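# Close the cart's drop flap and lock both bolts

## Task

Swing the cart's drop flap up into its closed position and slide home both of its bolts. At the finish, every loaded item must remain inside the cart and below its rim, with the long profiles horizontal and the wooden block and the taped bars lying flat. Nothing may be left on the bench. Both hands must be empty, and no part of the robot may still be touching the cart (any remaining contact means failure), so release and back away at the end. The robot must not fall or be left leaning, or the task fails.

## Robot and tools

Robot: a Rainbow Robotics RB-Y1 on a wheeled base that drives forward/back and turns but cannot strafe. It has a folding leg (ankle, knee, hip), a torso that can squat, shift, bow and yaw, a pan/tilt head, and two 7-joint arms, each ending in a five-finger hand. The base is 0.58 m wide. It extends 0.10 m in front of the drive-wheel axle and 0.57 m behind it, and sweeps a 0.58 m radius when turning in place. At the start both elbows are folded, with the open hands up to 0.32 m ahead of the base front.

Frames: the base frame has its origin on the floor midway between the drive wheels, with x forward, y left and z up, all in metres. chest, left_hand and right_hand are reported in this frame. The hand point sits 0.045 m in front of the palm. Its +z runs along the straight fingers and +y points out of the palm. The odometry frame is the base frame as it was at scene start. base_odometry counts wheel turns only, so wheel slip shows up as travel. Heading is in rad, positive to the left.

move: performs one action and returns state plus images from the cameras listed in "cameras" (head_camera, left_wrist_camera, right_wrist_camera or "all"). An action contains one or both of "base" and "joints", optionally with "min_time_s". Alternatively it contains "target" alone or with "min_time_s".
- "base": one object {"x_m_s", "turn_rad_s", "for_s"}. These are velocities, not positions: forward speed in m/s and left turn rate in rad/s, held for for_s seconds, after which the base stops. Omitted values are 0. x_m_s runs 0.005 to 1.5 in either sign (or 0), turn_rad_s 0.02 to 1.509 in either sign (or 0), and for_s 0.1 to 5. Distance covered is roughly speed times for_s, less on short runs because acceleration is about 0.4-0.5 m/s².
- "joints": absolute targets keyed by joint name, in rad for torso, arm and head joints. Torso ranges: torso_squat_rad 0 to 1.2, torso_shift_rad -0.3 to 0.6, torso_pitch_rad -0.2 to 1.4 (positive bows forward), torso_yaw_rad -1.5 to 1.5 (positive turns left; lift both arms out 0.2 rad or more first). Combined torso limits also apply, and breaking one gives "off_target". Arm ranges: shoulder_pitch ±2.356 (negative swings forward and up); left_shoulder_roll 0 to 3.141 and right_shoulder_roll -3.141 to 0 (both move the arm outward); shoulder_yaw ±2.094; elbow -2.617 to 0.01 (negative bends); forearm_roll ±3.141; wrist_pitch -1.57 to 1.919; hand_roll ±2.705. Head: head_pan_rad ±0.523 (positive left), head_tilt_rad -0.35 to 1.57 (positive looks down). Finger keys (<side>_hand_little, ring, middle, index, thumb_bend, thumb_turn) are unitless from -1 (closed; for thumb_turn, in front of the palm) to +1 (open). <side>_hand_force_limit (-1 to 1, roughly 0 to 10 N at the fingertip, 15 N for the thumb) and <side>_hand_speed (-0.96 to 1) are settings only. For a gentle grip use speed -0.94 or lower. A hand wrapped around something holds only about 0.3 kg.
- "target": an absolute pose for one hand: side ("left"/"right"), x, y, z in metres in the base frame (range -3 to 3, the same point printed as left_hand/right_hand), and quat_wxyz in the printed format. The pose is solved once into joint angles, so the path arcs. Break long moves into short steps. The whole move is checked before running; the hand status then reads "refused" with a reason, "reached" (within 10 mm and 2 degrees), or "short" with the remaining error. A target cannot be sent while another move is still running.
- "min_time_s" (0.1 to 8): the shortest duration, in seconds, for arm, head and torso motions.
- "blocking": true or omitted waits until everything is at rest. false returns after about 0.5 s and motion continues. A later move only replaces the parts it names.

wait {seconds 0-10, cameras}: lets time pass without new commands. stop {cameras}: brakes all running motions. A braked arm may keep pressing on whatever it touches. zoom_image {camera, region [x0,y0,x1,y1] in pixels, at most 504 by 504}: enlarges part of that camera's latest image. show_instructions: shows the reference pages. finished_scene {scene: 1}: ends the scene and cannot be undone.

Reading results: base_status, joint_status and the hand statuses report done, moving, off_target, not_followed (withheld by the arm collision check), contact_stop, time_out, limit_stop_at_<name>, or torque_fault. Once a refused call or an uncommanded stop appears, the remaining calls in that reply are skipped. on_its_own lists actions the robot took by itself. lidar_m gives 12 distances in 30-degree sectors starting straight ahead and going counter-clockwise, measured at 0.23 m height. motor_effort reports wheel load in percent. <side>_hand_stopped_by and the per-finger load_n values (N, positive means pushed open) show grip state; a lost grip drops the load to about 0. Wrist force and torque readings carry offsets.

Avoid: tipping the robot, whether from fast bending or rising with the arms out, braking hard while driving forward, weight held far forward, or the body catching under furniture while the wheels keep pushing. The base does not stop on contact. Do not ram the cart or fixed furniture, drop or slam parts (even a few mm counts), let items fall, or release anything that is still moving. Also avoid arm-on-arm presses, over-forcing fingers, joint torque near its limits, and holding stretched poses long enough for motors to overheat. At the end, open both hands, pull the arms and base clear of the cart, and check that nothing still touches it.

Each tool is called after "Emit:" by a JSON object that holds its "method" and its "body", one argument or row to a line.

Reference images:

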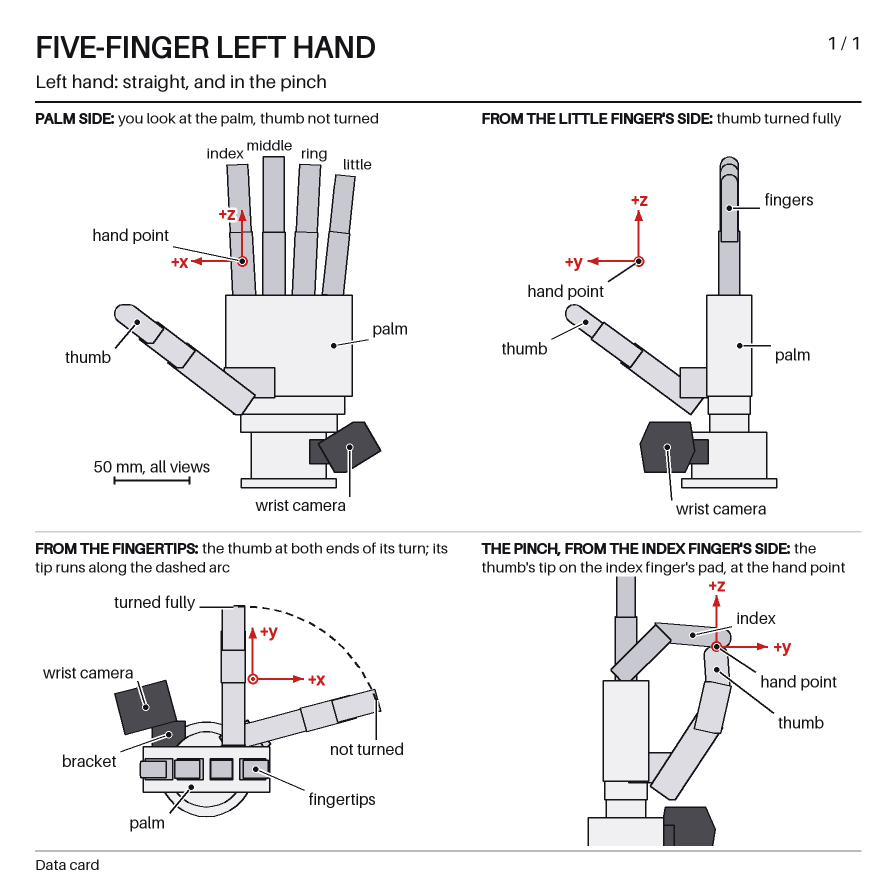

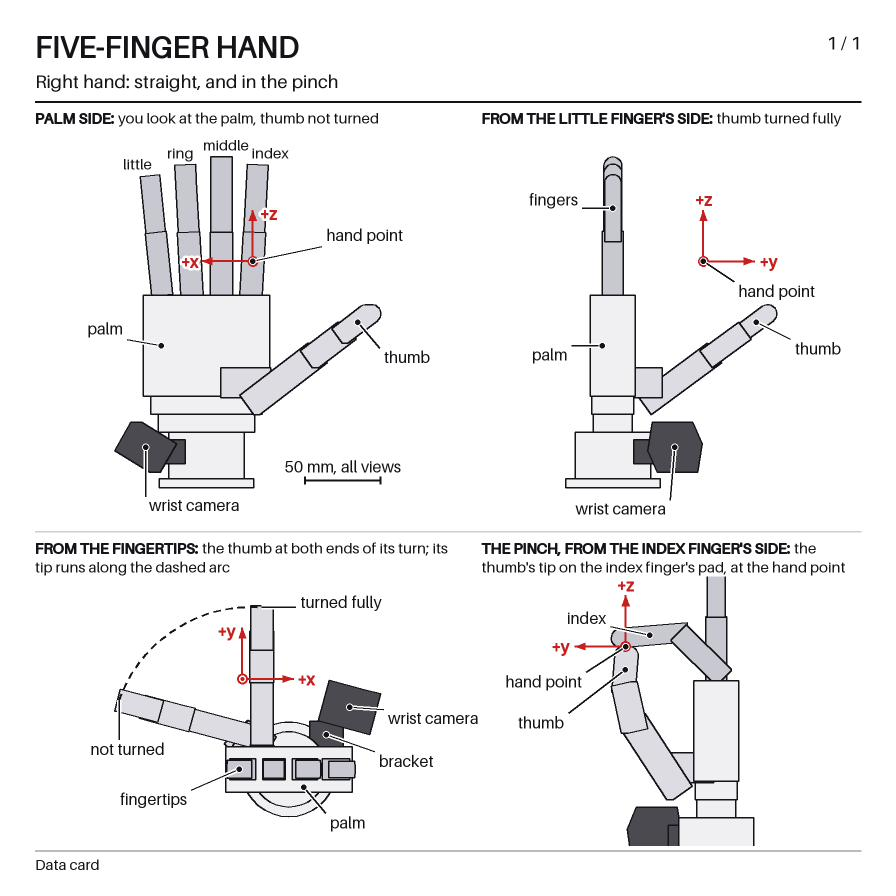

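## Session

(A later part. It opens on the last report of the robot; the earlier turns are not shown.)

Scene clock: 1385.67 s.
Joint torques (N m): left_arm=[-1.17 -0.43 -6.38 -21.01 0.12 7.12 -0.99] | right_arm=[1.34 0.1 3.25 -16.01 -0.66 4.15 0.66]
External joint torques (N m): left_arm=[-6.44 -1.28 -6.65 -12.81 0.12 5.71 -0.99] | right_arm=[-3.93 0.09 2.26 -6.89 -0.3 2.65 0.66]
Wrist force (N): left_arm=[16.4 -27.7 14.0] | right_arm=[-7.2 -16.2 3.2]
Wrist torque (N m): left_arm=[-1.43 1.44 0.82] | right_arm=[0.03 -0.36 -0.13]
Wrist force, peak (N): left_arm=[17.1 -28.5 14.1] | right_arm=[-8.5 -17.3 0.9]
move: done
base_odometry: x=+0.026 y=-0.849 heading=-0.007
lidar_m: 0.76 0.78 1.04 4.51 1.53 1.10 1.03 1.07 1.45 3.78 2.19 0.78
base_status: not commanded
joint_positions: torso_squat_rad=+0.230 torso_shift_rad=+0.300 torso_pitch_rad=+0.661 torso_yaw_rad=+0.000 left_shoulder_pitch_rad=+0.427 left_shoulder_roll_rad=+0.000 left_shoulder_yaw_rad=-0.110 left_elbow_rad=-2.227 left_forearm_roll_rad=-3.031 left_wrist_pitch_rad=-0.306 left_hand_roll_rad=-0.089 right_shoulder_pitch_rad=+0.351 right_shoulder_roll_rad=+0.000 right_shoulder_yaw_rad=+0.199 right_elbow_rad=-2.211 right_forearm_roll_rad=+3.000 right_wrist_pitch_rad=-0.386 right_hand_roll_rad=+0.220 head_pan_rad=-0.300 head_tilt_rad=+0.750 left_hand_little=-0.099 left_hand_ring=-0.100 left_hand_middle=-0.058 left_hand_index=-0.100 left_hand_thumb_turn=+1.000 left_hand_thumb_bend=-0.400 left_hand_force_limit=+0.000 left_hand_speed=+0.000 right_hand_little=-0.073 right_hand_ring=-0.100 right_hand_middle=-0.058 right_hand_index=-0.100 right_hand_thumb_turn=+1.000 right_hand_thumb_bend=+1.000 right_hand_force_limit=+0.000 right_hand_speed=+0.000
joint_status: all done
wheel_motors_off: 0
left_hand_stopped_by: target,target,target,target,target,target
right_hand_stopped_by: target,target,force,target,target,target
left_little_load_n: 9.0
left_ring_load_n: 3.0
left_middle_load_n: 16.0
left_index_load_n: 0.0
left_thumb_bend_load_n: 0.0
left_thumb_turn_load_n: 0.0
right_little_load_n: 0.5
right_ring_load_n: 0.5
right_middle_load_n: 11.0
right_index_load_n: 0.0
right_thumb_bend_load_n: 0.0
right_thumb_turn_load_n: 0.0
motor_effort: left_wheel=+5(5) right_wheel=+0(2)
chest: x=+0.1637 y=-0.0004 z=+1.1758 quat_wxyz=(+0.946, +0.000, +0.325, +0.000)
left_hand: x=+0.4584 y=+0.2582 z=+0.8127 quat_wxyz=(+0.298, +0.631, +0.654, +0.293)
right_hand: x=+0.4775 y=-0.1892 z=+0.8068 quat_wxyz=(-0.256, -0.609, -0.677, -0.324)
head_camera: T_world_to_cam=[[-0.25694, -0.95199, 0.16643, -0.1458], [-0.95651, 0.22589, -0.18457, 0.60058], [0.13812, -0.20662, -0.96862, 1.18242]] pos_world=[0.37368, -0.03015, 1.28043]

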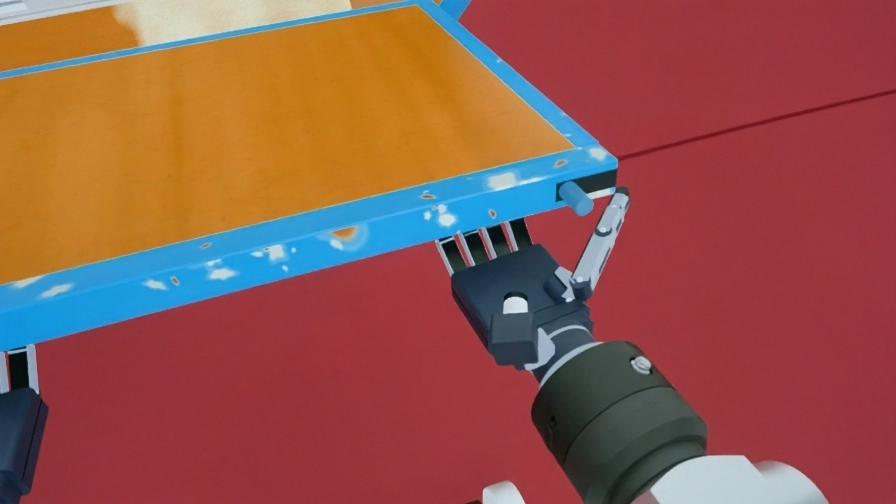

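Emit:
{"method": "move", "body": {
  "base": {"x_m_s":0.005,"for_s":0.8},
  "joints": {"left_shoulder_pitch_rad":0.425,"left_elbow_rad":-2.350,"left_wrist_pitch_rad":-0.415,"right_shoulder_pitch_rad":0.350,"right_elbow_rad":-2.333,"right_wrist_pitch_rad":-0.495,"left_hand_little":-0.06,"left_hand_middle":-0.03,"right_hand_middle":-0.03},
  "min_time_s": 2.5,
  "cameras": ["left_wrist_camera","right_wrist_camera"]
}}

Scene clock: 1394.83 s.
Joint torques (N m): left_arm=[-3.48 0.26 -9.71 -26.02 1.05 8.83 -1.52] | right_arm=[-0.93 -0.15 8.58 -20.63 -2.02 4.87 1.03]
External joint torques (N m): left_arm=[-8.35 -0.53 -9.96 -17.37 1.04 7.41 -1.52] | right_arm=[-5.83 -0.19 7.62 -11.08 -1.61 3.35 1.03]
Wrist force (N): left_arm=[24.1 -30.8 34.0] | right_arm=[-18.7 -17.0 33.9]
Wrist torque (N m): left_arm=[-1.23 2.07 0.94] | right_arm=[-0.04 -2.07 -0.07]
Wrist force, peak (N): left_arm=[24.0 -30.9 34.6] | right_arm=[-19.1 -16.8 34.5]
move: done
base_odometry: x=+0.030 y=-0.849 heading=-0.007
lidar_m: 0.75 0.78 1.04 4.51 1.53 1.09 1.04 1.07 1.46 3.79 2.19 0.77
base_status: done (sent for 0.8 of 0.8 s)
joint_positions: torso_squat_rad=+0.230 torso_shift_rad=+0.301 torso_pitch_rad=+0.663 torso_yaw_rad=+0.000 left_shoulder_pitch_rad=+0.427 left_shoulder_roll_rad=+0.000 left_shoulder_yaw_rad=-0.109 left_elbow_rad=-2.346 left_forearm_roll_rad=-3.031 left_wrist_pitch_rad=-0.417 left_hand_roll_rad=-0.089 right_shoulder_pitch_rad=+0.351 right_shoulder_roll_rad=+0.000 right_shoulder_yaw_rad=+0.198 right_elbow_rad=-2.330 right_forearm_roll_rad=+3.000 right_wrist_pitch_rad=-0.496 right_hand_roll_rad=+0.220 head_pan_rad=-0.300 head_tilt_rad=+0.750 left_hand_little=-0.060 left_hand_ring=-0.098 left_hand_middle=-0.026 left_hand_index=-0.100 left_hand_thumb_turn=+1.000 left_hand_thumb_bend=-0.400 left_hand_force_limit=+0.000 left_hand_speed=+0.000 right_hand_little=-0.072 right_hand_ring=-0.099 right_hand_middle=-0.028 right_hand_index=-0.100 right_hand_thumb_turn=+1.000 right_hand_thumb_bend=+1.000 right_hand_force_limit=+0.000 right_hand_speed=+0.000
joint_status: all done
wheel_motors_off: 0
left_hand_stopped_by: target,target,target,target,target,target
right_hand_stopped_by: target,target,target,target,target,target
left_little_load_n: 4.0
left_ring_load_n: 18.5
left_middle_load_n: 25.5
left_index_load_n: 2.5
left_thumb_bend_load_n: 0.0
left_thumb_turn_load_n: 0.0
right_little_load_n: 11.0
right_ring_load_n: 13.5
right_middle_load_n: 20.5
right_index_load_n: 0.0
right_thumb_bend_load_n: 0.0
right_thumb_turn_load_n: 0.0
motor_effort: left_wheel=+3(20) right_wheel=-1(8)
chest: x=+0.1648 y=-0.0004 z=+1.1753 quat_wxyz=(+0.946, +0.000, +0.325, +0.000)
left_hand: x=+0.4740 y=+0.2555 z=+0.8411 quat_wxyz=(+0.302, +0.634, +0.649, +0.292)
right_hand: x=+0.4914 y=-0.1877 z=+0.8363 quat_wxyz=(-0.255, -0.604, -0.679, -0.329)
left_wrist_camera: T_world_to_cam=[[-0.6043, 0.24281, -0.75886, 0.86678], [-0.2196, 0.86479, 0.45158, -0.48729], [0.7659, 0.43953, -0.46927, 0.0375]] pos_world=[0.38806, 0.19445, 0.89541]
right_wrist_camera: T_world_to_cam=[[0.57959, 0.26874, 0.76932, -0.87602], [-0.13901, -0.89762, 0.41828, -0.45489], [0.80297, -0.34937, -0.48289, 0.05949]] pos_world=[0.39673, -0.15211, 0.89294]

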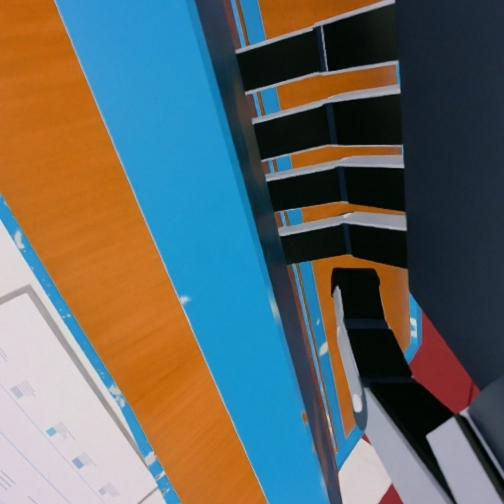

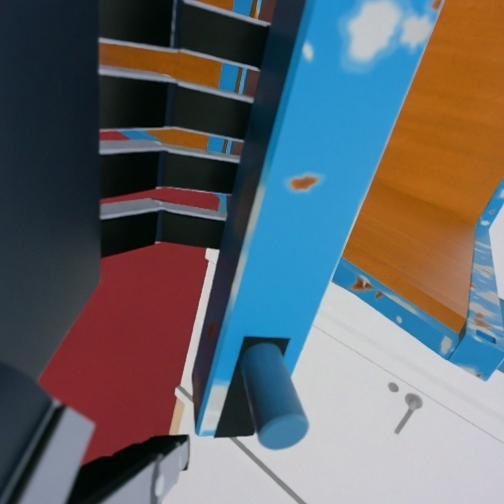

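Emit:
{"method": "move", "body": {
  "base": {"x_m_s":0.007,"for_s":1.2},
  "cameras": ["head_camera"]
}}

Scene clock: 1403.27 s.
Joint torques (N m): left_arm=[-4.7 0.08 -6.88 -19.54 0.96 6.62 -1.2] | right_arm=[-0.56 -0.22 6.91 -15.76 -1.65 4.06 0.87]
External joint torques (N m): left_arm=[-9.53 -0.7 -7.12 -10.87 0.95 5.2 -1.2] | right_arm=[-5.42 -0.26 5.95 -6.19 -1.24 2.53 0.87]
Wrist force (N): left_arm=[13.7 -28.4 -3.5] | right_arm=[-8.9 -14.9 7.9]
Wrist torque (N m): left_arm=[-1.44 0.51 1.06] | right_arm=[0.04 -0.63 -0.11]
Wrist force, peak (N): left_arm=[24.3 -30.9 34.3] | right_arm=[-18.6 -16.5 34.7]
move: done
base_odometry: x=+0.038 y=-0.850 heading=-0.006
lidar_m: 0.75 0.77 1.02 4.53 1.54 1.11 1.05 1.08 1.46 3.82 2.17 0.76
base_status: done (sent for 1.2 of 1.2 s)
joint_positions: torso_squat_rad=+0.230 torso_shift_rad=+0.300 torso_pitch_rad=+0.661 torso_yaw_rad=+0.000 left_shoulder_pitch_rad=+0.427 left_shoulder_roll_rad=+0.000 left_shoulder_yaw_rad=-0.110 left_elbow_rad=-2.347 left_forearm_roll_rad=-3.031 left_wrist_pitch_rad=-0.416 left_hand_roll_rad=-0.089 right_shoulder_pitch_rad=+0.351 right_shoulder_roll_rad=+0.000 right_shoulder_yaw_rad=+0.198 right_elbow_rad=-2.331 right_forearm_roll_rad=+3.000 right_wrist_pitch_rad=-0.496 right_hand_roll_rad=+0.220 head_pan_rad=-0.300 head_tilt_rad=+0.750 left_hand_little=-0.060 left_hand_ring=-0.100 left_hand_middle=-0.029 left_hand_index=-0.100 left_hand_thumb_turn=+1.000 left_hand_thumb_bend=-0.400 left_hand_force_limit=+0.000 left_hand_speed=+0.000 right_hand_little=-0.073 right_hand_ring=-0.099 right_hand_middle=-0.028 right_hand_index=-0.100 right_hand_thumb_turn=+1.000 right_hand_thumb_bend=+1.000 right_hand_force_limit=+0.000 right_hand_speed=+0.000
joint_status: not commanded
wheel_motors_off: 0
left_hand_stopped_by: target,target,target,target,target,target
right_hand_stopped_by: target,target,target,target,target,target
left_little_load_n: 0.5
left_ring_load_n: 2.0
left_middle_load_n: 6.5
left_index_load_n: 0.0
left_thumb_bend_load_n: 0.0
left_thumb_turn_load_n: 0.0
right_little_load_n: 2.5
right_ring_load_n: 4.0
right_middle_load_n: 8.5
right_index_load_n: 0.0
right_thumb_bend_load_n: 0.0
right_thumb_turn_load_n: 0.0
motor_effort: left_wheel=+4(18) right_wheel=-1(6)
chest: x=+0.1637 y=-0.0004 z=+1.1758 quat_wxyz=(+0.946, +0.000, +0.325, +0.000)
left_hand: x=+0.4739 y=+0.2552 z=+0.8430 quat_wxyz=(+0.304, +0.633, +0.649, +0.293)
right_hand: x=+0.4912 y=-0.1875 z=+0.8381 quat_wxyz=(-0.256, -0.603, -0.679, -0.330)
head_camera: T_world_to_cam=[[-0.25683, -0.95201, 0.16645, -0.14586], [-0.95654, 0.22578, -0.18455, 0.60056], [0.13812, -0.20662, -0.96862, 1.18242]] pos_world=[0.37368, -0.03015, 1.28043]

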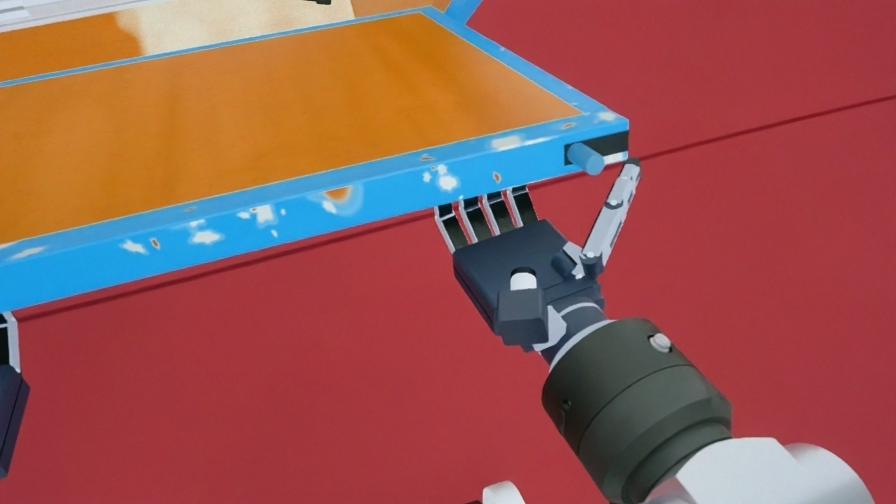

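Emit:
{"method": "wait", "body": {
  "seconds": 0.1,
  "cameras": ["left_wrist_camera","right_wrist_camera"]
}}

Scene clock: 1407.37 s.
Joint torques (N m): left_arm=[-4.45 -0.14 -6.61 -19.47 0.94 6.5 -1.16] | right_arm=[-0.47 -0.25 6.81 -15.71 -1.52 3.99 0.84]
External joint torques (N m): left_arm=[-9.28 -0.92 -6.85 -10.79 0.93 5.08 -1.16] | right_arm=[-5.33 -0.3 5.85 -6.14 -1.1 2.47 0.83]
Wrist force (N): left_arm=[13.4 -28.4 -3.1] | right_arm=[-8.9 -15.5 7.7]
Wrist torque (N m): left_arm=[-1.45 0.57 1.01] | right_arm=[-0.03 -0.65 -0.14]
Wrist force, peak (N): left_arm=[13.5 -28.6 -3.1] | right_arm=[-9.5 -15.4 7.5]
base_odometry: x=+0.038 y=-0.850 heading=-0.006
lidar_m: 0.74 0.76 1.02 4.54 1.53 1.10 1.05 1.09 1.47 3.82 2.17 0.76
base_status: done (sent for 1.2 of 1.2 s)
joint_positions: torso_squat_rad=+0.230 torso_shift_rad=+0.300 torso_pitch_rad=+0.661 torso_yaw_rad=+0.000 left_shoulder_pitch_rad=+0.427 left_shoulder_roll_rad=+0.000 left_shoulder_yaw_rad=-0.110 left_elbow_rad=-2.347 left_forearm_roll_rad=-3.031 left_wrist_pitch_rad=-0.416 left_hand_roll_rad=-0.089 right_shoulder_pitch_rad=+0.351 right_shoulder_roll_rad=+0.000 right_shoulder_yaw_rad=+0.198 right_elbow_rad=-2.331 right_forearm_roll_rad=+3.000 right_wrist_pitch_rad=-0.496 right_hand_roll_rad=+0.220 head_pan_rad=-0.300 head_tilt_rad=+0.750 left_hand_little=-0.060 left_hand_ring=-0.100 left_hand_middle=-0.029 left_hand_index=-0.100 left_hand_thumb_turn=+1.000 left_hand_thumb_bend=-0.400 left_hand_force_limit=+0.000 left_hand_speed=+0.000 right_hand_little=-0.073 right_hand_ring=-0.099 right_hand_middle=-0.028 right_hand_index=-0.100 right_hand_thumb_turn=+1.000 right_hand_thumb_bend=+1.000 right_hand_force_limit=+0.000 right_hand_speed=+0.000
joint_status: not commanded
wheel_motors_off: 0
left_hand_stopped_by: target,target,target,target,target,target
right_hand_stopped_by: target,target,target,target,target,target
left_little_load_n: 0.0
left_ring_load_n: 2.5
left_middle_load_n: 6.5
left_index_load_n: 0.0
left_thumb_bend_load_n: 0.0
left_thumb_turn_load_n: 0.0
right_little_load_n: 2.5
right_ring_load_n: 4.5
right_middle_load_n: 8.5
right_index_load_n: 0.0
right_thumb_bend_load_n: 0.0
right_thumb_turn_load_n: 0.0
motor_effort: left_wheel=+4(18) right_wheel=+0(6)
chest: x=+0.1637 y=-0.0004 z=+1.1758 quat_wxyz=(+0.946, +0.000, +0.325, +0.000)
left_hand: x=+0.4739 y=+0.2552 z=+0.8430 quat_wxyz=(+0.304, +0.633, +0.649, +0.293)
right_hand: x=+0.4912 y=-0.1875 z=+0.8381 quat_wxyz=(-0.256, -0.603, -0.679, -0.330)
wait: 0.10 s; at rest from the start
left_wrist_camera: T_world_to_cam=[[-0.60137, 0.24272, -0.76121, 0.86888], [-0.22103, 0.86501, 0.45044, -0.48629], [0.76779, 0.43913, -0.46654, 0.03552]] pos_world=[0.38776, 0.19415, 0.89701]
right_wrist_camera: T_world_to_cam=[[0.5771, 0.26836, 0.77133, -0.87783], [-0.14022, -0.89788, 0.41731, -0.45403], [0.80455, -0.34898, -0.48053, 0.05779]] pos_world=[0.39643, -0.15191, 0.89433]

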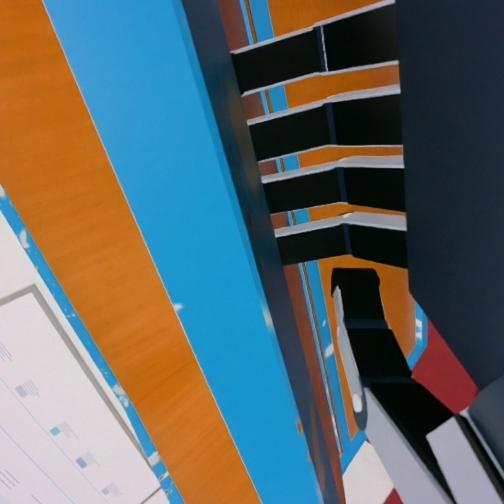

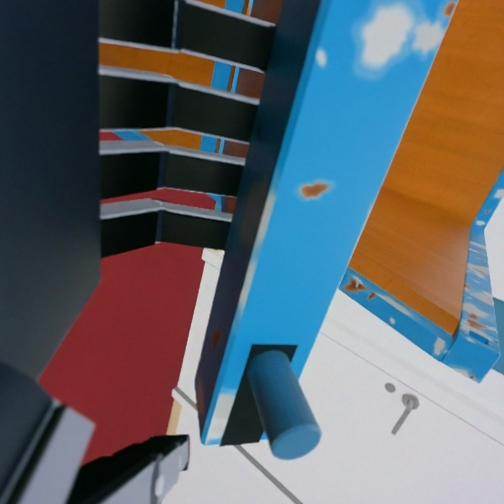

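Emit:
{"method": "move", "body": {
  "base": {"x_m_s":0.014,"for_s":2.2},
  "joints": {"left_shoulder_pitch_rad":0.425,"left_elbow_rad":-2.470,"left_wrist_pitch_rad":-0.535,"right_shoulder_pitch_rad":0.350,"right_elbow_rad":-2.453,"right_wrist_pitch_rad":-0.615},
  "min_time_s": 2.5,
  "cameras": ["head_camera"]
}}

Scene clock: 1425.70 s.
Joint torques (N m): left_arm=[-4.34 0.13 -3.79 -17.72 0.76 5.44 -0.7] | right_arm=[-0.38 -0.25 3.58 -13.11 -1.11 2.49 0.42]
External joint torques (N m): left_arm=[-8.83 -0.58 -4 -8.69 0.73 4.02 -0.7] | right_arm=[-4.92 -0.32 2.63 -3.21 -0.65 0.96 0.41]
Wrist force (N): left_arm=[11.3 -25.8 -8.4] | right_arm=[-4.1 -11.4 -0.8]
Wrist torque (N m): left_arm=[-1.49 0.39 0.97] | right_arm=[-0.18 -0.18 -0.06]
Wrist force, peak (N): left_arm=[14.0 -30.1 -5.4] | right_arm=[-9.4 -15.3 8.3]
move: done
base_odometry: x=+0.069 y=-0.850 heading=-0.006
lidar_m: 0.71 0.74 0.98 4.65 1.59 1.14 1.08 1.12 1.50 3.94 2.12 0.74
base_status: done (sent for 2.2 of 2.2 s)
joint_positions: torso_squat_rad=+0.230 torso_shift_rad=+0.300 torso_pitch_rad=+0.661 torso_yaw_rad=+0.000 left_shoulder_pitch_rad=+0.427 left_shoulder_roll_rad=+0.000 left_shoulder_yaw_rad=-0.111 left_elbow_rad=-2.468 left_forearm_roll_rad=-3.031 left_wrist_pitch_rad=-0.536 left_hand_roll_rad=-0.089 right_shoulder_pitch_rad=+0.351 right_shoulder_roll_rad=+0.000 right_shoulder_yaw_rad=+0.199 right_elbow_rad=-2.452 right_forearm_roll_rad=+3.000 right_wrist_pitch_rad=-0.615 right_hand_roll_rad=+0.220 head_pan_rad=-0.300 head_tilt_rad=+0.750 left_hand_little=-0.060 left_hand_ring=-0.100 left_hand_middle=-0.029 left_hand_index=-0.100 left_hand_thumb_turn=+1.000 left_hand_thumb_bend=-0.400 left_hand_force_limit=+0.000 left_hand_speed=+0.000 right_hand_little=-0.073 right_hand_ring=-0.100 right_hand_middle=-0.029 right_hand_index=-0.100 right_hand_thumb_turn=+1.000 right_hand_thumb_bend=+1.000 right_hand_force_limit=+0.000 right_hand_speed=+0.000
joint_status: all done
wheel_motors_off: 0
left_hand_stopped_by: target,target,target,target,target,target
right_hand_stopped_by: target,target,target,target,target,target
left_little_load_n: 0.0
left_ring_load_n: 0.0
left_middle_load_n: 2.5
left_index_load_n: 0.0
left_thumb_bend_load_n: 0.0
left_thumb_turn_load_n: 0.0
right_little_load_n: 0.0
right_ring_load_n: 0.5
right_middle_load_n: 3.0
right_index_load_n: 0.0
right_thumb_bend_load_n: 0.0
right_thumb_turn_load_n: 0.0
motor_effort: left_wheel=+5(21) right_wheel=+0(13)
chest: x=+0.1633 y=-0.0004 z=+1.1760 quat_wxyz=(+0.946, +0.000, +0.324, +0.000)
left_hand: x=+0.4849 y=+0.2513 z=+0.8730 quat_wxyz=(+0.307, +0.636, +0.645, +0.291)
right_hand: x=+0.5003 y=-0.1847 z=+0.8692 quat_wxyz=(-0.254, -0.597, -0.683, -0.335)
head_camera: T_world_to_cam=[[-0.25693, -0.95204, 0.16618, -0.14567], [-0.95641, 0.22578, -0.18522, 0.60096], [0.13882, -0.20652, -0.96854, 1.18251]] pos_world=[0.37318, -0.03015, 1.28084]

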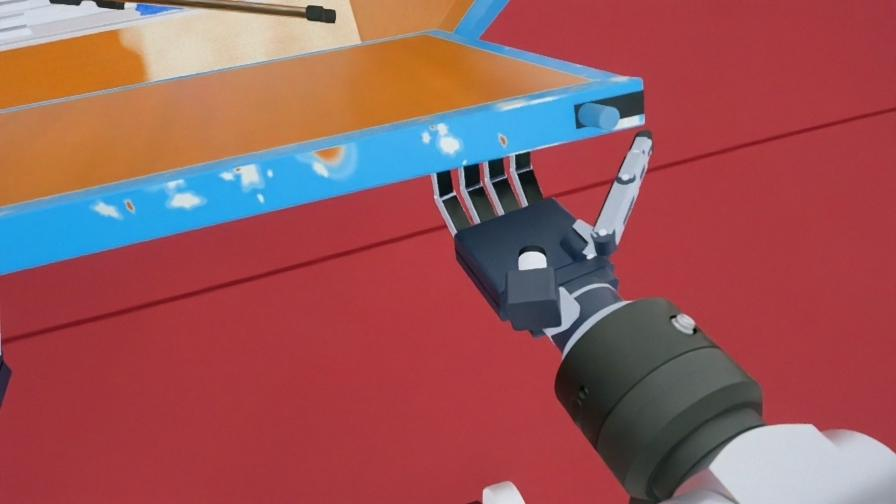

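Emit:
{"method": "move", "body": {
  "base": {"x_m_s":0.014,"for_s":2.0},
  "joints": {"left_shoulder_pitch_rad":0.375,"left_elbow_rad":-2.540,"left_wrist_pitch_rad":-0.650,"right_shoulder_pitch_rad":0.300,"right_elbow_rad":-2.523,"right_wrist_pitch_rad":-0.730},
  "min_time_s": 2.5,
  "cameras": ["head_camera","left_wrist_camera","right_wrist_camera"]
}}

Scene clock: 1433.47 s.
Joint torques (N m): left_arm=[-5.04 -0.3 -4.03 -17.33 0.95 5.33 -0.75] | right_arm=[0.8 0.4 3.36 -12.02 -0.96 1.79 0.45]
External joint torques (N m): left_arm=[-8.85 -0.8 -4.1 -8.06 0.89 3.91 -0.75] | right_arm=[-3.02 0.08 2.35 -1.92 -0.44 0.26 0.45]
Wrist force (N): left_arm=[10.7 -25.9 -8.6] | right_arm=[-2.6 -8.8 -0.7]
Wrist torque (N m): left_arm=[-1.50 0.33 0.97] | right_arm=[-0.21 -0.13 0.00]
Wrist force, peak (N): left_arm=[10.4 -26.4 -13.8] | right_arm=[-4.3 -12.2 -1.7]
move: done
base_odometry: x=+0.097 y=-0.850 heading=-0.006
lidar_m: 0.68 0.71 0.96 4.77 1.63 1.17 1.11 1.15 1.54 4.03 2.08 0.70
base_status: done (sent for 2 of 2 s)
joint_positions: torso_squat_rad=+0.230 torso_shift_rad=+0.300 torso_pitch_rad=+0.660 torso_yaw_rad=+0.000 left_shoulder_pitch_rad=+0.377 left_shoulder_roll_rad=+0.000 left_shoulder_yaw_rad=-0.111 left_elbow_rad=-2.538 left_forearm_roll_rad=-3.031 left_wrist_pitch_rad=-0.651 left_hand_roll_rad=-0.089 right_shoulder_pitch_rad=+0.301 right_shoulder_roll_rad=+0.000 right_shoulder_yaw_rad=+0.199 right_elbow_rad=-2.523 right_forearm_roll_rad=+3.000 right_wrist_pitch_rad=-0.730 right_hand_roll_rad=+0.220 head_pan_rad=-0.300 head_tilt_rad=+0.750 left_hand_little=-0.060 left_hand_ring=-0.100 left_hand_middle=-0.029 left_hand_index=-0.100 left_hand_thumb_turn=+1.000 left_hand_thumb_bend=-0.400 left_hand_force_limit=+0.000 left_hand_speed=+0.000 right_hand_little=-0.073 right_hand_ring=-0.100 right_hand_middle=-0.030 right_hand_index=-0.100 right_hand_thumb_turn=+1.000 right_hand_thumb_bend=+1.000 right_hand_force_limit=+0.000 right_hand_speed=+0.000
joint_status: all done
wheel_motors_off: 0
left_hand_stopped_by: target,target,target,target,target,target
right_hand_stopped_by: target,target,target,target,target,target
left_little_load_n: 0.0
left_ring_load_n: 0.0
left_middle_load_n: 2.5
left_index_load_n: 0.0
left_thumb_bend_load_n: 0.0
left_thumb_turn_load_n: 0.0
right_little_load_n: 0.0
right_ring_load_n: 0.0
right_middle_load_n: 1.5
right_index_load_n: 0.0
right_thumb_bend_load_n: 0.0
right_thumb_turn_load_n: 0.0
motor_effort: left_wheel=+2(22) right_wheel=+3(15)
chest: x=+0.1632 y=-0.0004 z=+1.1760 quat_wxyz=(+0.946, +0.000, +0.324, +0.000)
left_hand: x=+0.5005 y=+0.2402 z=+0.8924 quat_wxyz=(+0.316, +0.642, +0.638, +0.283)
right_hand: x=+0.5137 y=-0.1734 z=+0.8911 quat_wxyz=(-0.247, -0.586, -0.690, -0.344)
head_camera: T_world_to_cam=[[-0.25698, -0.95203, 0.16612, -0.1456], [-0.95637, 0.22579, -0.18542, 0.6011], [0.13902, -0.20652, -0.96852, 1.18242]] pos_world=[0.37308, -0.03015, 1.28084]
left_wrist_camera: T_world_to_cam=[[-0.58755, 0.25309, -0.76859, 0.92327], [-0.18931, 0.88048, 0.43465, -0.4953], [0.78673, 0.40088, -0.46941, 0.04704]] pos_world=[0.4117, 0.18357, 0.94698]
right_wrist_camera: T_world_to_cam=[[0.55531, 0.2863, 0.78081, -0.92965], [-0.09892, -0.90947, 0.40382, -0.47155], [0.82574, -0.30149, -0.47672, 0.06409]] pos_world=[0.41667, -0.14338, 0.94685]

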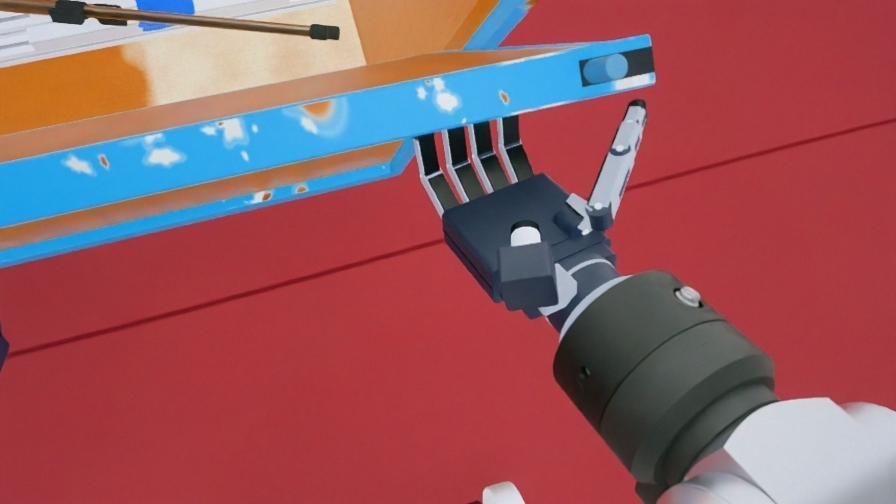

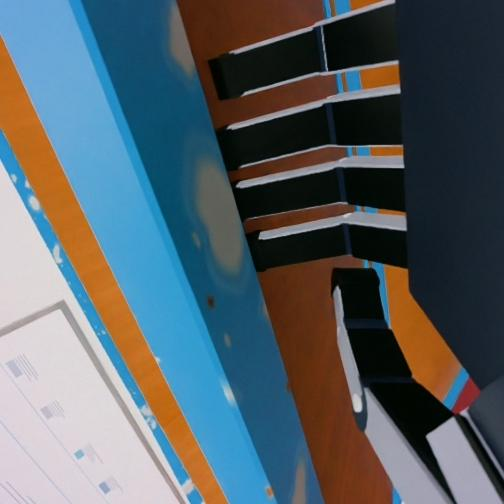

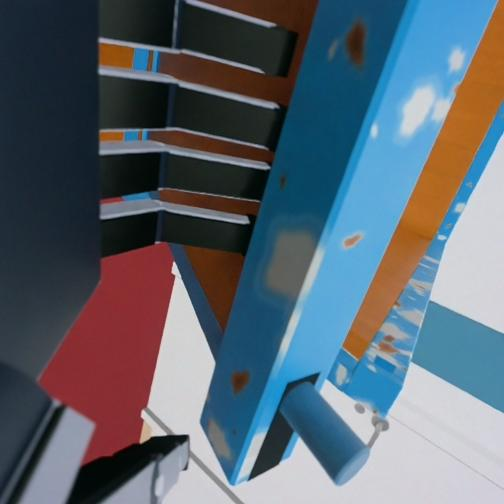

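Emit:
{"method": "move", "body": {
  "base": {"x_m_s":0.02,"for_s":2.5},
  "cameras": ["head_camera"]
}}

Scene clock: 1439.23 s.
Joint torques (N m): left_arm=[-0.93 -0.23 -0.93 -12.48 0.53 3.51 -0.26] | right_arm=[2.72 -0.11 2.71 -10.6 -0.79 1.32 0.1]
External joint torques (N m): left_arm=[-4.73 -0.73 -0.99 -3.21 0.47 2.08 -0.26] | right_arm=[-1.09 -0.44 1.69 -0.5 -0.27 -0.22 0.1]
Wrist force (N): left_arm=[3.4 -20.0 -13.7] | right_arm=[-1.7 -5.4 -0.8]
Wrist torque (N m): left_arm=[-1.66 0.10 0.89] | right_arm=[-0.19 -0.09 0.08]
Wrist force, peak (N): left_arm=[6.2 -24.3 -19.0] | right_arm=[-2.5 -9.0 -1.4]
move: done
base_odometry: x=+0.146 y=-0.850 heading=-0.006
lidar_m: 0.63 0.66 0.88 5.00 1.70 1.22 1.16 1.19 1.61 4.18 2.02 0.67
base_status: done (sent for 2.5 of 2.5 s)
joint_positions: torso_squat_rad=+0.230 torso_shift_rad=+0.300 torso_pitch_rad=+0.660 torso_yaw_rad=+0.000 left_shoulder_pitch_rad=+0.376 left_shoulder_roll_rad=+0.000 left_shoulder_yaw_rad=-0.112 left_elbow_rad=-2.539 left_forearm_roll_rad=-3.031 left_wrist_pitch_rad=-0.651 left_hand_roll_rad=-0.090 right_shoulder_pitch_rad=+0.300 right_shoulder_roll_rad=+0.000 right_shoulder_yaw_rad=+0.200 right_elbow_rad=-2.523 right_forearm_roll_rad=+3.000 right_wrist_pitch_rad=-0.730 right_hand_roll_rad=+0.220 head_pan_rad=-0.300 head_tilt_rad=+0.750 left_hand_little=-0.060 left_hand_ring=-0.100 left_hand_middle=-0.031 left_hand_index=-0.100 left_hand_thumb_turn=+1.000 left_hand_thumb_bend=-0.400 left_hand_force_limit=+0.000 left_hand_speed=+0.000 right_hand_little=-0.073 right_hand_ring=-0.100 right_hand_middle=-0.030 right_hand_index=-0.100 right_hand_thumb_turn=+1.000 right_hand_thumb_bend=+1.000 right_hand_force_limit=+0.000 right_hand_speed=+0.000
joint_status: not commanded
wheel_motors_off: 0
left_hand_stopped_by: target,target,target,target,target,target
right_hand_stopped_by: target,target,target,target,target,target
left_little_load_n: 0.0
left_ring_load_n: 0.0
left_middle_load_n: -6.5
left_index_load_n: 0.0
left_thumb_bend_load_n: 0.0
left_thumb_turn_load_n: 0.0
right_little_load_n: 0.0
right_ring_load_n: 0.0
right_middle_load_n: 0.0
right_index_load_n: 0.5
right_thumb_bend_load_n: 0.0
right_thumb_turn_load_n: 0.0
motor_effort: left_wheel=-3(20) right_wheel=+3(19)
chest: x=+0.1631 y=-0.0004 z=+1.1761 quat_wxyz=(+0.946, +0.000, +0.324, +0.000)
left_hand: x=+0.5010 y=+0.2398 z=+0.8936 quat_wxyz=(+0.318, +0.642, +0.637, +0.284)
right_hand: x=+0.5139 y=-0.1733 z=+0.8916 quat_wxyz=(-0.248, -0.586, -0.690, -0.345)
head_camera: T_world_to_cam=[[-0.25702, -0.95203, 0.16605, -0.14558], [-0.95631, 0.22578, -0.18572, 0.60132], [0.13932, -0.20653, -0.96847, 1.18247]] pos_world=[0.37288, -0.03015, 1.28104]

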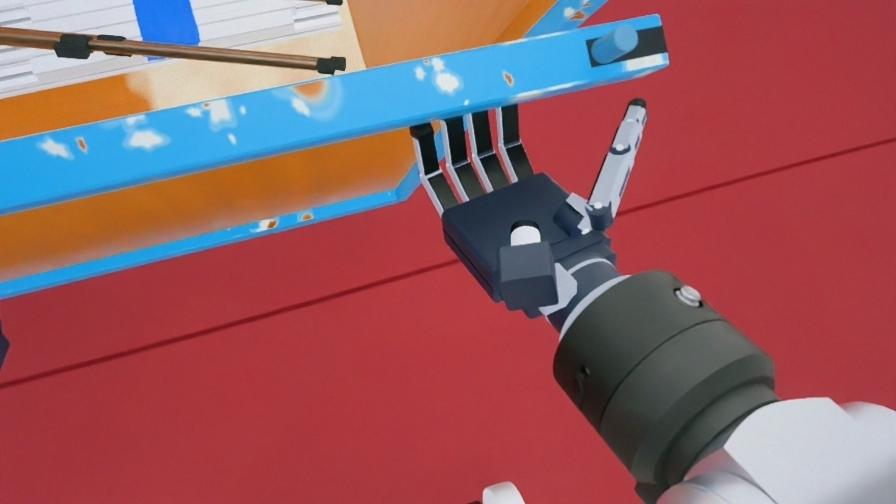

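Emit:
{"method": "move", "body": {
  "base": {"x_m_s":0.02,"for_s":2.0},
  "joints": {"left_hand_middle":-0.1},
  "cameras": ["head_camera"]
}}

Scene clock: 1445.00 s.
Joint torques (N m): left_arm=[1.04 -0.16 -0.85 -11 0.34 2.51 -0.3] | right_arm=[2.35 0.22 2.55 -10.02 -0.58 1.49 0.08]
External joint torques (N m): left_arm=[-2.75 -0.65 -0.92 -1.73 0.27 1.08 -0.3] | right_arm=[-1.46 -0.11 1.54 0.08 -0.06 -0.05 0.08]
Wrist force (N): left_arm=[2.9 -15.4 -10.3] | right_arm=[-1.8 -5.2 -0.7]
Wrist torque (N m): left_arm=[-1.74 0.15 0.83] | right_arm=[-0.15 -0.07 0.07]
Wrist force, peak (N): left_arm=[1.2 -24.9 -13.5] | right_arm=[-1.8 -5.8 -0.9]
move: done
base_odometry: x=+0.186 y=-0.850 heading=-0.007
lidar_m: 0.59 0.62 0.81 4.86 1.76 1.27 1.20 1.24 1.67 4.32 1.95 0.62
base_status: done (sent for 2 of 2 s)
joint_positions: torso_squat_rad=+0.230 torso_shift_rad=+0.300 torso_pitch_rad=+0.660 torso_yaw_rad=+0.000 left_shoulder_pitch_rad=+0.376 left_shoulder_roll_rad=+0.000 left_shoulder_yaw_rad=-0.112 left_elbow_rad=-2.540 left_forearm_roll_rad=-3.031 left_wrist_pitch_rad=-0.650 left_hand_roll_rad=-0.090 right_shoulder_pitch_rad=+0.300 right_shoulder_roll_rad=+0.000 right_shoulder_yaw_rad=+0.200 right_elbow_rad=-2.523 right_forearm_roll_rad=+3.000 right_wrist_pitch_rad=-0.730 right_hand_roll_rad=+0.220 head_pan_rad=-0.300 head_tilt_rad=+0.750 left_hand_little=-0.060 left_hand_ring=-0.100 left_hand_middle=-0.101 left_hand_index=-0.100 left_hand_thumb_turn=+1.000 left_hand_thumb_bend=-0.400 left_hand_force_limit=+0.000 left_hand_speed=+0.000 right_hand_little=-0.073 right_hand_ring=-0.100 right_hand_middle=-0.030 right_hand_index=-0.100 right_hand_thumb_turn=+1.000 right_hand_thumb_bend=+1.000 right_hand_force_limit=+0.000 right_hand_speed=+0.000
joint_status: all done
wheel_motors_off: 0
left_hand_stopped_by: target,target,target,target,target,target
right_hand_stopped_by: target,target,target,target,target,target
left_little_load_n: 0.0
left_ring_load_n: 0.0
left_middle_load_n: -5.5
left_index_load_n: 0.0
left_thumb_bend_load_n: 0.0
left_thumb_turn_load_n: 0.0
right_little_load_n: 0.0
right_ring_load_n: 0.0
right_middle_load_n: 0.0
right_index_load_n: 0.0
right_thumb_bend_load_n: 0.0
right_thumb_turn_load_n: 0.0
motor_effort: left_wheel=-4(15) right_wheel=+5(23)
chest: x=+0.1631 y=-0.0004 z=+1.1761 quat_wxyz=(+0.946, +0.000, +0.324, +0.000)
left_hand: x=+0.5013 y=+0.2397 z=+0.8940 quat_wxyz=(+0.318, +0.642, +0.637, +0.284)
right_hand: x=+0.5139 y=-0.1733 z=+0.8916 quat_wxyz=(-0.248, -0.586, -0.690, -0.345)
head_camera: T_world_to_cam=[[-0.25702, -0.95203, 0.16605, -0.14558], [-0.95631, 0.22578, -0.18572, 0.60132], [0.13932, -0.20653, -0.96847, 1.18247]] pos_world=[0.37288, -0.03015, 1.28104]

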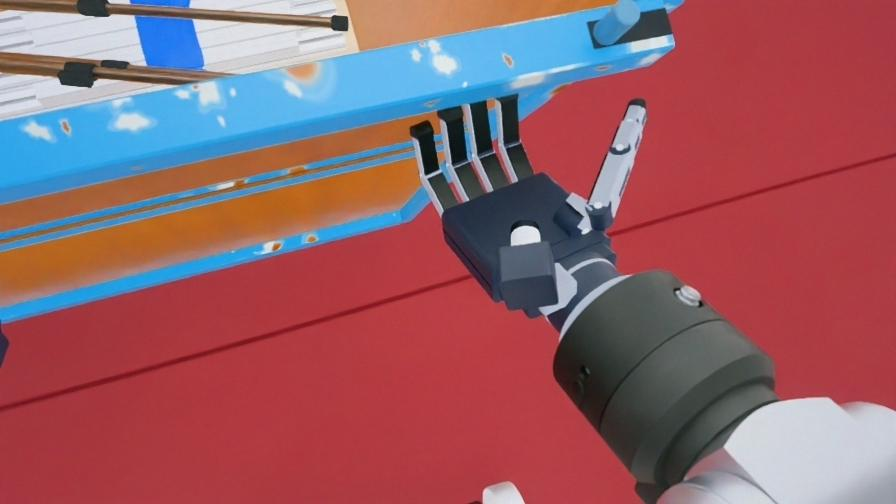

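Emit:
{"method": "move", "body": {
  "base": {"x_m_s":0.015,"for_s":1.6},
  "cameras": ["head_camera"]
}}

Scene clock: 1449.07 s.
Joint torques (N m): left_arm=[2.08 -0.14 -0.81 -10.27 0.37 1.93 -0.21] | right_arm=[2.88 0.5 2.22 -10.09 -0.68 1.21 0.11]
External joint torques (N m): left_arm=[-1.71 -0.63 -0.88 -0.99 0.3 0.5 -0.21] | right_arm=[-0.92 0.17 1.21 0.01 -0.16 -0.32 0.1]
Wrist force (N): left_arm=[2.8 -12.7 -7.1] | right_arm=[-1.7 -5.4 -0.4]
Wrist torque (N m): left_arm=[-1.75 0.19 0.76] | right_arm=[-0.21 -0.11 0.06]
Wrist force, peak (N): left_arm=[1.5 -18.6 -11.6] | right_arm=[-1.9 -5.8 -0.7]
move: done
base_odometry: x=+0.210 y=-0.851 heading=-0.007
lidar_m: 0.57 0.59 0.80 4.77 1.80 1.29 1.22 1.26 1.70 4.38 1.93 0.60
base_status: done (sent for 1.6 of 1.6 s)
joint_positions: torso_squat_rad=+0.230 torso_shift_rad=+0.300 torso_pitch_rad=+0.660 torso_yaw_rad=+0.000 left_shoulder_pitch_rad=+0.375 left_shoulder_roll_rad=+0.000 left_shoulder_yaw_rad=-0.112 left_elbow_rad=-2.540 left_forearm_roll_rad=-3.031 left_wrist_pitch_rad=-0.650 left_hand_roll_rad=-0.090 right_shoulder_pitch_rad=+0.300 right_shoulder_roll_rad=+0.000 right_shoulder_yaw_rad=+0.200 right_elbow_rad=-2.523 right_forearm_roll_rad=+3.000 right_wrist_pitch_rad=-0.730 right_hand_roll_rad=+0.220 head_pan_rad=-0.300 head_tilt_rad=+0.750 left_hand_little=-0.060 left_hand_ring=-0.100 left_hand_middle=-0.101 left_hand_index=-0.100 left_hand_thumb_turn=+1.000 left_hand_thumb_bend=-0.400 left_hand_force_limit=+0.000 left_hand_speed=+0.000 right_hand_little=-0.073 right_hand_ring=-0.100 right_hand_middle=-0.030 right_hand_index=-0.100 right_hand_thumb_turn=+1.000 right_hand_thumb_bend=+1.000 right_hand_force_limit=+0.000 right_hand_speed=+0.000
joint_status: not commanded
wheel_motors_off: 0
left_hand_stopped_by: target,target,target,target,target,target
right_hand_stopped_by: target,target,target,target,target,target
left_little_load_n: 0.0
left_ring_load_n: 0.5
left_middle_load_n: -2.5
left_index_load_n: 0.0
left_thumb_bend_load_n: 0.0
left_thumb_turn_load_n: 0.0
right_little_load_n: 0.5
right_ring_load_n: 0.0
right_middle_load_n: 0.0
right_index_load_n: 0.0
right_thumb_bend_load_n: 0.0
right_thumb_turn_load_n: 0.0
motor_effort: left_wheel=-4(10) right_wheel=+3(20)
chest: x=+0.1631 y=-0.0004 z=+1.1761 quat_wxyz=(+0.946, +0.000, +0.324, +0.000)
left_hand: x=+0.5015 y=+0.2396 z=+0.8942 quat_wxyz=(+0.318, +0.642, +0.637, +0.285)
right_hand: x=+0.5139 y=-0.1733 z=+0.8916 quat_wxyz=(-0.248, -0.586, -0.690, -0.345)
head_camera: T_world_to_cam=[[-0.25702, -0.95203, 0.16605, -0.14555], [-0.95631, 0.22578, -0.18572, 0.60141], [0.13932, -0.20653, -0.96847, 1.18245]] pos_world=[0.37298, -0.03015, 1.28104]

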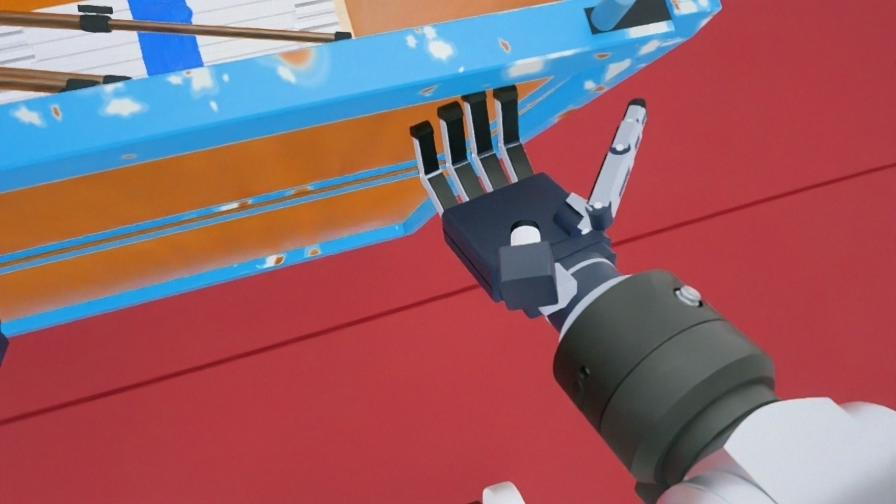

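Emit:
{"method": "move", "body": {
  "base": {"x_m_s":0.01,"for_s":1.3},
  "joints": {"head_tilt_rad":0.6},
  "cameras": ["head_camera"]
}}

Scene clock: 1452.77 s.
Joint torques (N m): left_arm=[-4.82 -0.03 -0.28 -14.71 0.29 5.48 -0.16] | right_arm=[1.01 0.57 1.39 -13.08 -0.66 3.73 -0.01]
External joint torques (N m): left_arm=[-8.62 -0.53 -0.35 -5.44 0.22 4.05 -0.16] | right_arm=[-2.8 0.24 0.37 -2.99 -0.14 2.2 -0.02]
Wrist force (N): left_arm=[-0.2 -30.3 -29.3] | right_arm=[1.7 -15.5 -9.4]
Wrist torque (N m): left_arm=[-1.79 -0.27 1.15] | right_arm=[-0.02 0.12 -0.14]
Wrist force, peak (N): left_arm=[-0.9 -32.8 -32.2] | right_arm=[1.4 -17.7 -10.4]
move: done
base_odometry: x=+0.223 y=-0.851 heading=-0.008
lidar_m: 0.55 0.57 0.77 4.72 1.81 1.30 1.23 1.28 1.72 4.43 1.90 0.59
base_status: done (sent for 1.3 of 1.3 s)
joint_positions: torso_squat_rad=+0.230 torso_shift_rad=+0.300 torso_pitch_rad=+0.660 torso_yaw_rad=+0.000 left_shoulder_pitch_rad=+0.377 left_shoulder_roll_rad=+0.000 left_shoulder_yaw_rad=-0.112 left_elbow_rad=-2.539 left_forearm_roll_rad=-3.031 left_wrist_pitch_rad=-0.651 left_hand_roll_rad=-0.090 right_shoulder_pitch_rad=+0.301 right_shoulder_roll_rad=+0.000 right_shoulder_yaw_rad=+0.200 right_elbow_rad=-2.522 right_forearm_roll_rad=+3.000 right_wrist_pitch_rad=-0.731 right_hand_roll_rad=+0.220 head_pan_rad=-0.300 head_tilt_rad=+0.600 left_hand_little=-0.060 left_hand_ring=-0.100 left_hand_middle=-0.112 left_hand_index=-0.100 left_hand_thumb_turn=+1.000 left_hand_thumb_bend=-0.400 left_hand_force_limit=+0.000 left_hand_speed=+0.000 right_hand_little=-0.073 right_hand_ring=-0.100 right_hand_middle=-0.030 right_hand_index=-0.100 right_hand_thumb_turn=+1.000 right_hand_thumb_bend=+1.000 right_hand_force_limit=+0.000 right_hand_speed=+0.000
joint_status: all done
wheel_motors_off: 0
left_hand_stopped_by: target,target,target,target,target,target
right_hand_stopped_by: target,target,target,target,target,target
left_little_load_n: 0.0
left_ring_load_n: 0.0
left_middle_load_n: -23.5
left_index_load_n: 0.0
left_thumb_bend_load_n: 0.0
left_thumb_turn_load_n: 0.0
right_little_load_n: 0.0
right_ring_load_n: 0.0
right_middle_load_n: -6.0
right_index_load_n: 0.0
right_thumb_bend_load_n: 0.0
right_thumb_turn_load_n: 0.0
motor_effort: left_wheel=+1(11) right_wheel=+9(21)
chest: x=+0.1627 y=-0.0004 z=+1.1762 quat_wxyz=(+0.946, +0.000, +0.324, +0.000)
left_hand: x=+0.5003 y=+0.2398 z=+0.8933 quat_wxyz=(+0.317, +0.642, +0.638, +0.284)
right_hand: x=+0.5133 y=-0.1732 z=+0.8913 quat_wxyz=(-0.247, -0.586, -0.690, -0.344)
head_camera: T_world_to_cam=[[-0.25485, -0.95321, 0.16262, -0.1419], [-0.92494, 0.19125, -0.32849, 0.78004], [0.28202, -0.23413, -0.9304, 1.08918]] pos_world=[0.37816, -0.02944, 1.29268]

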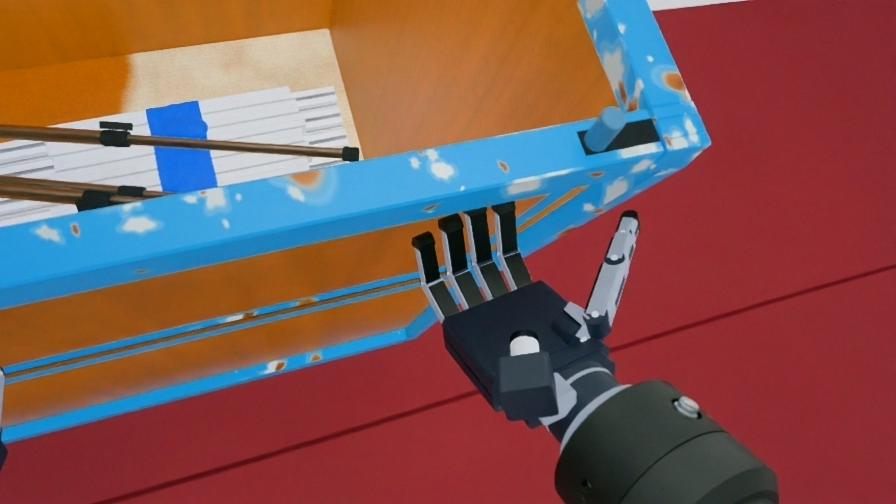

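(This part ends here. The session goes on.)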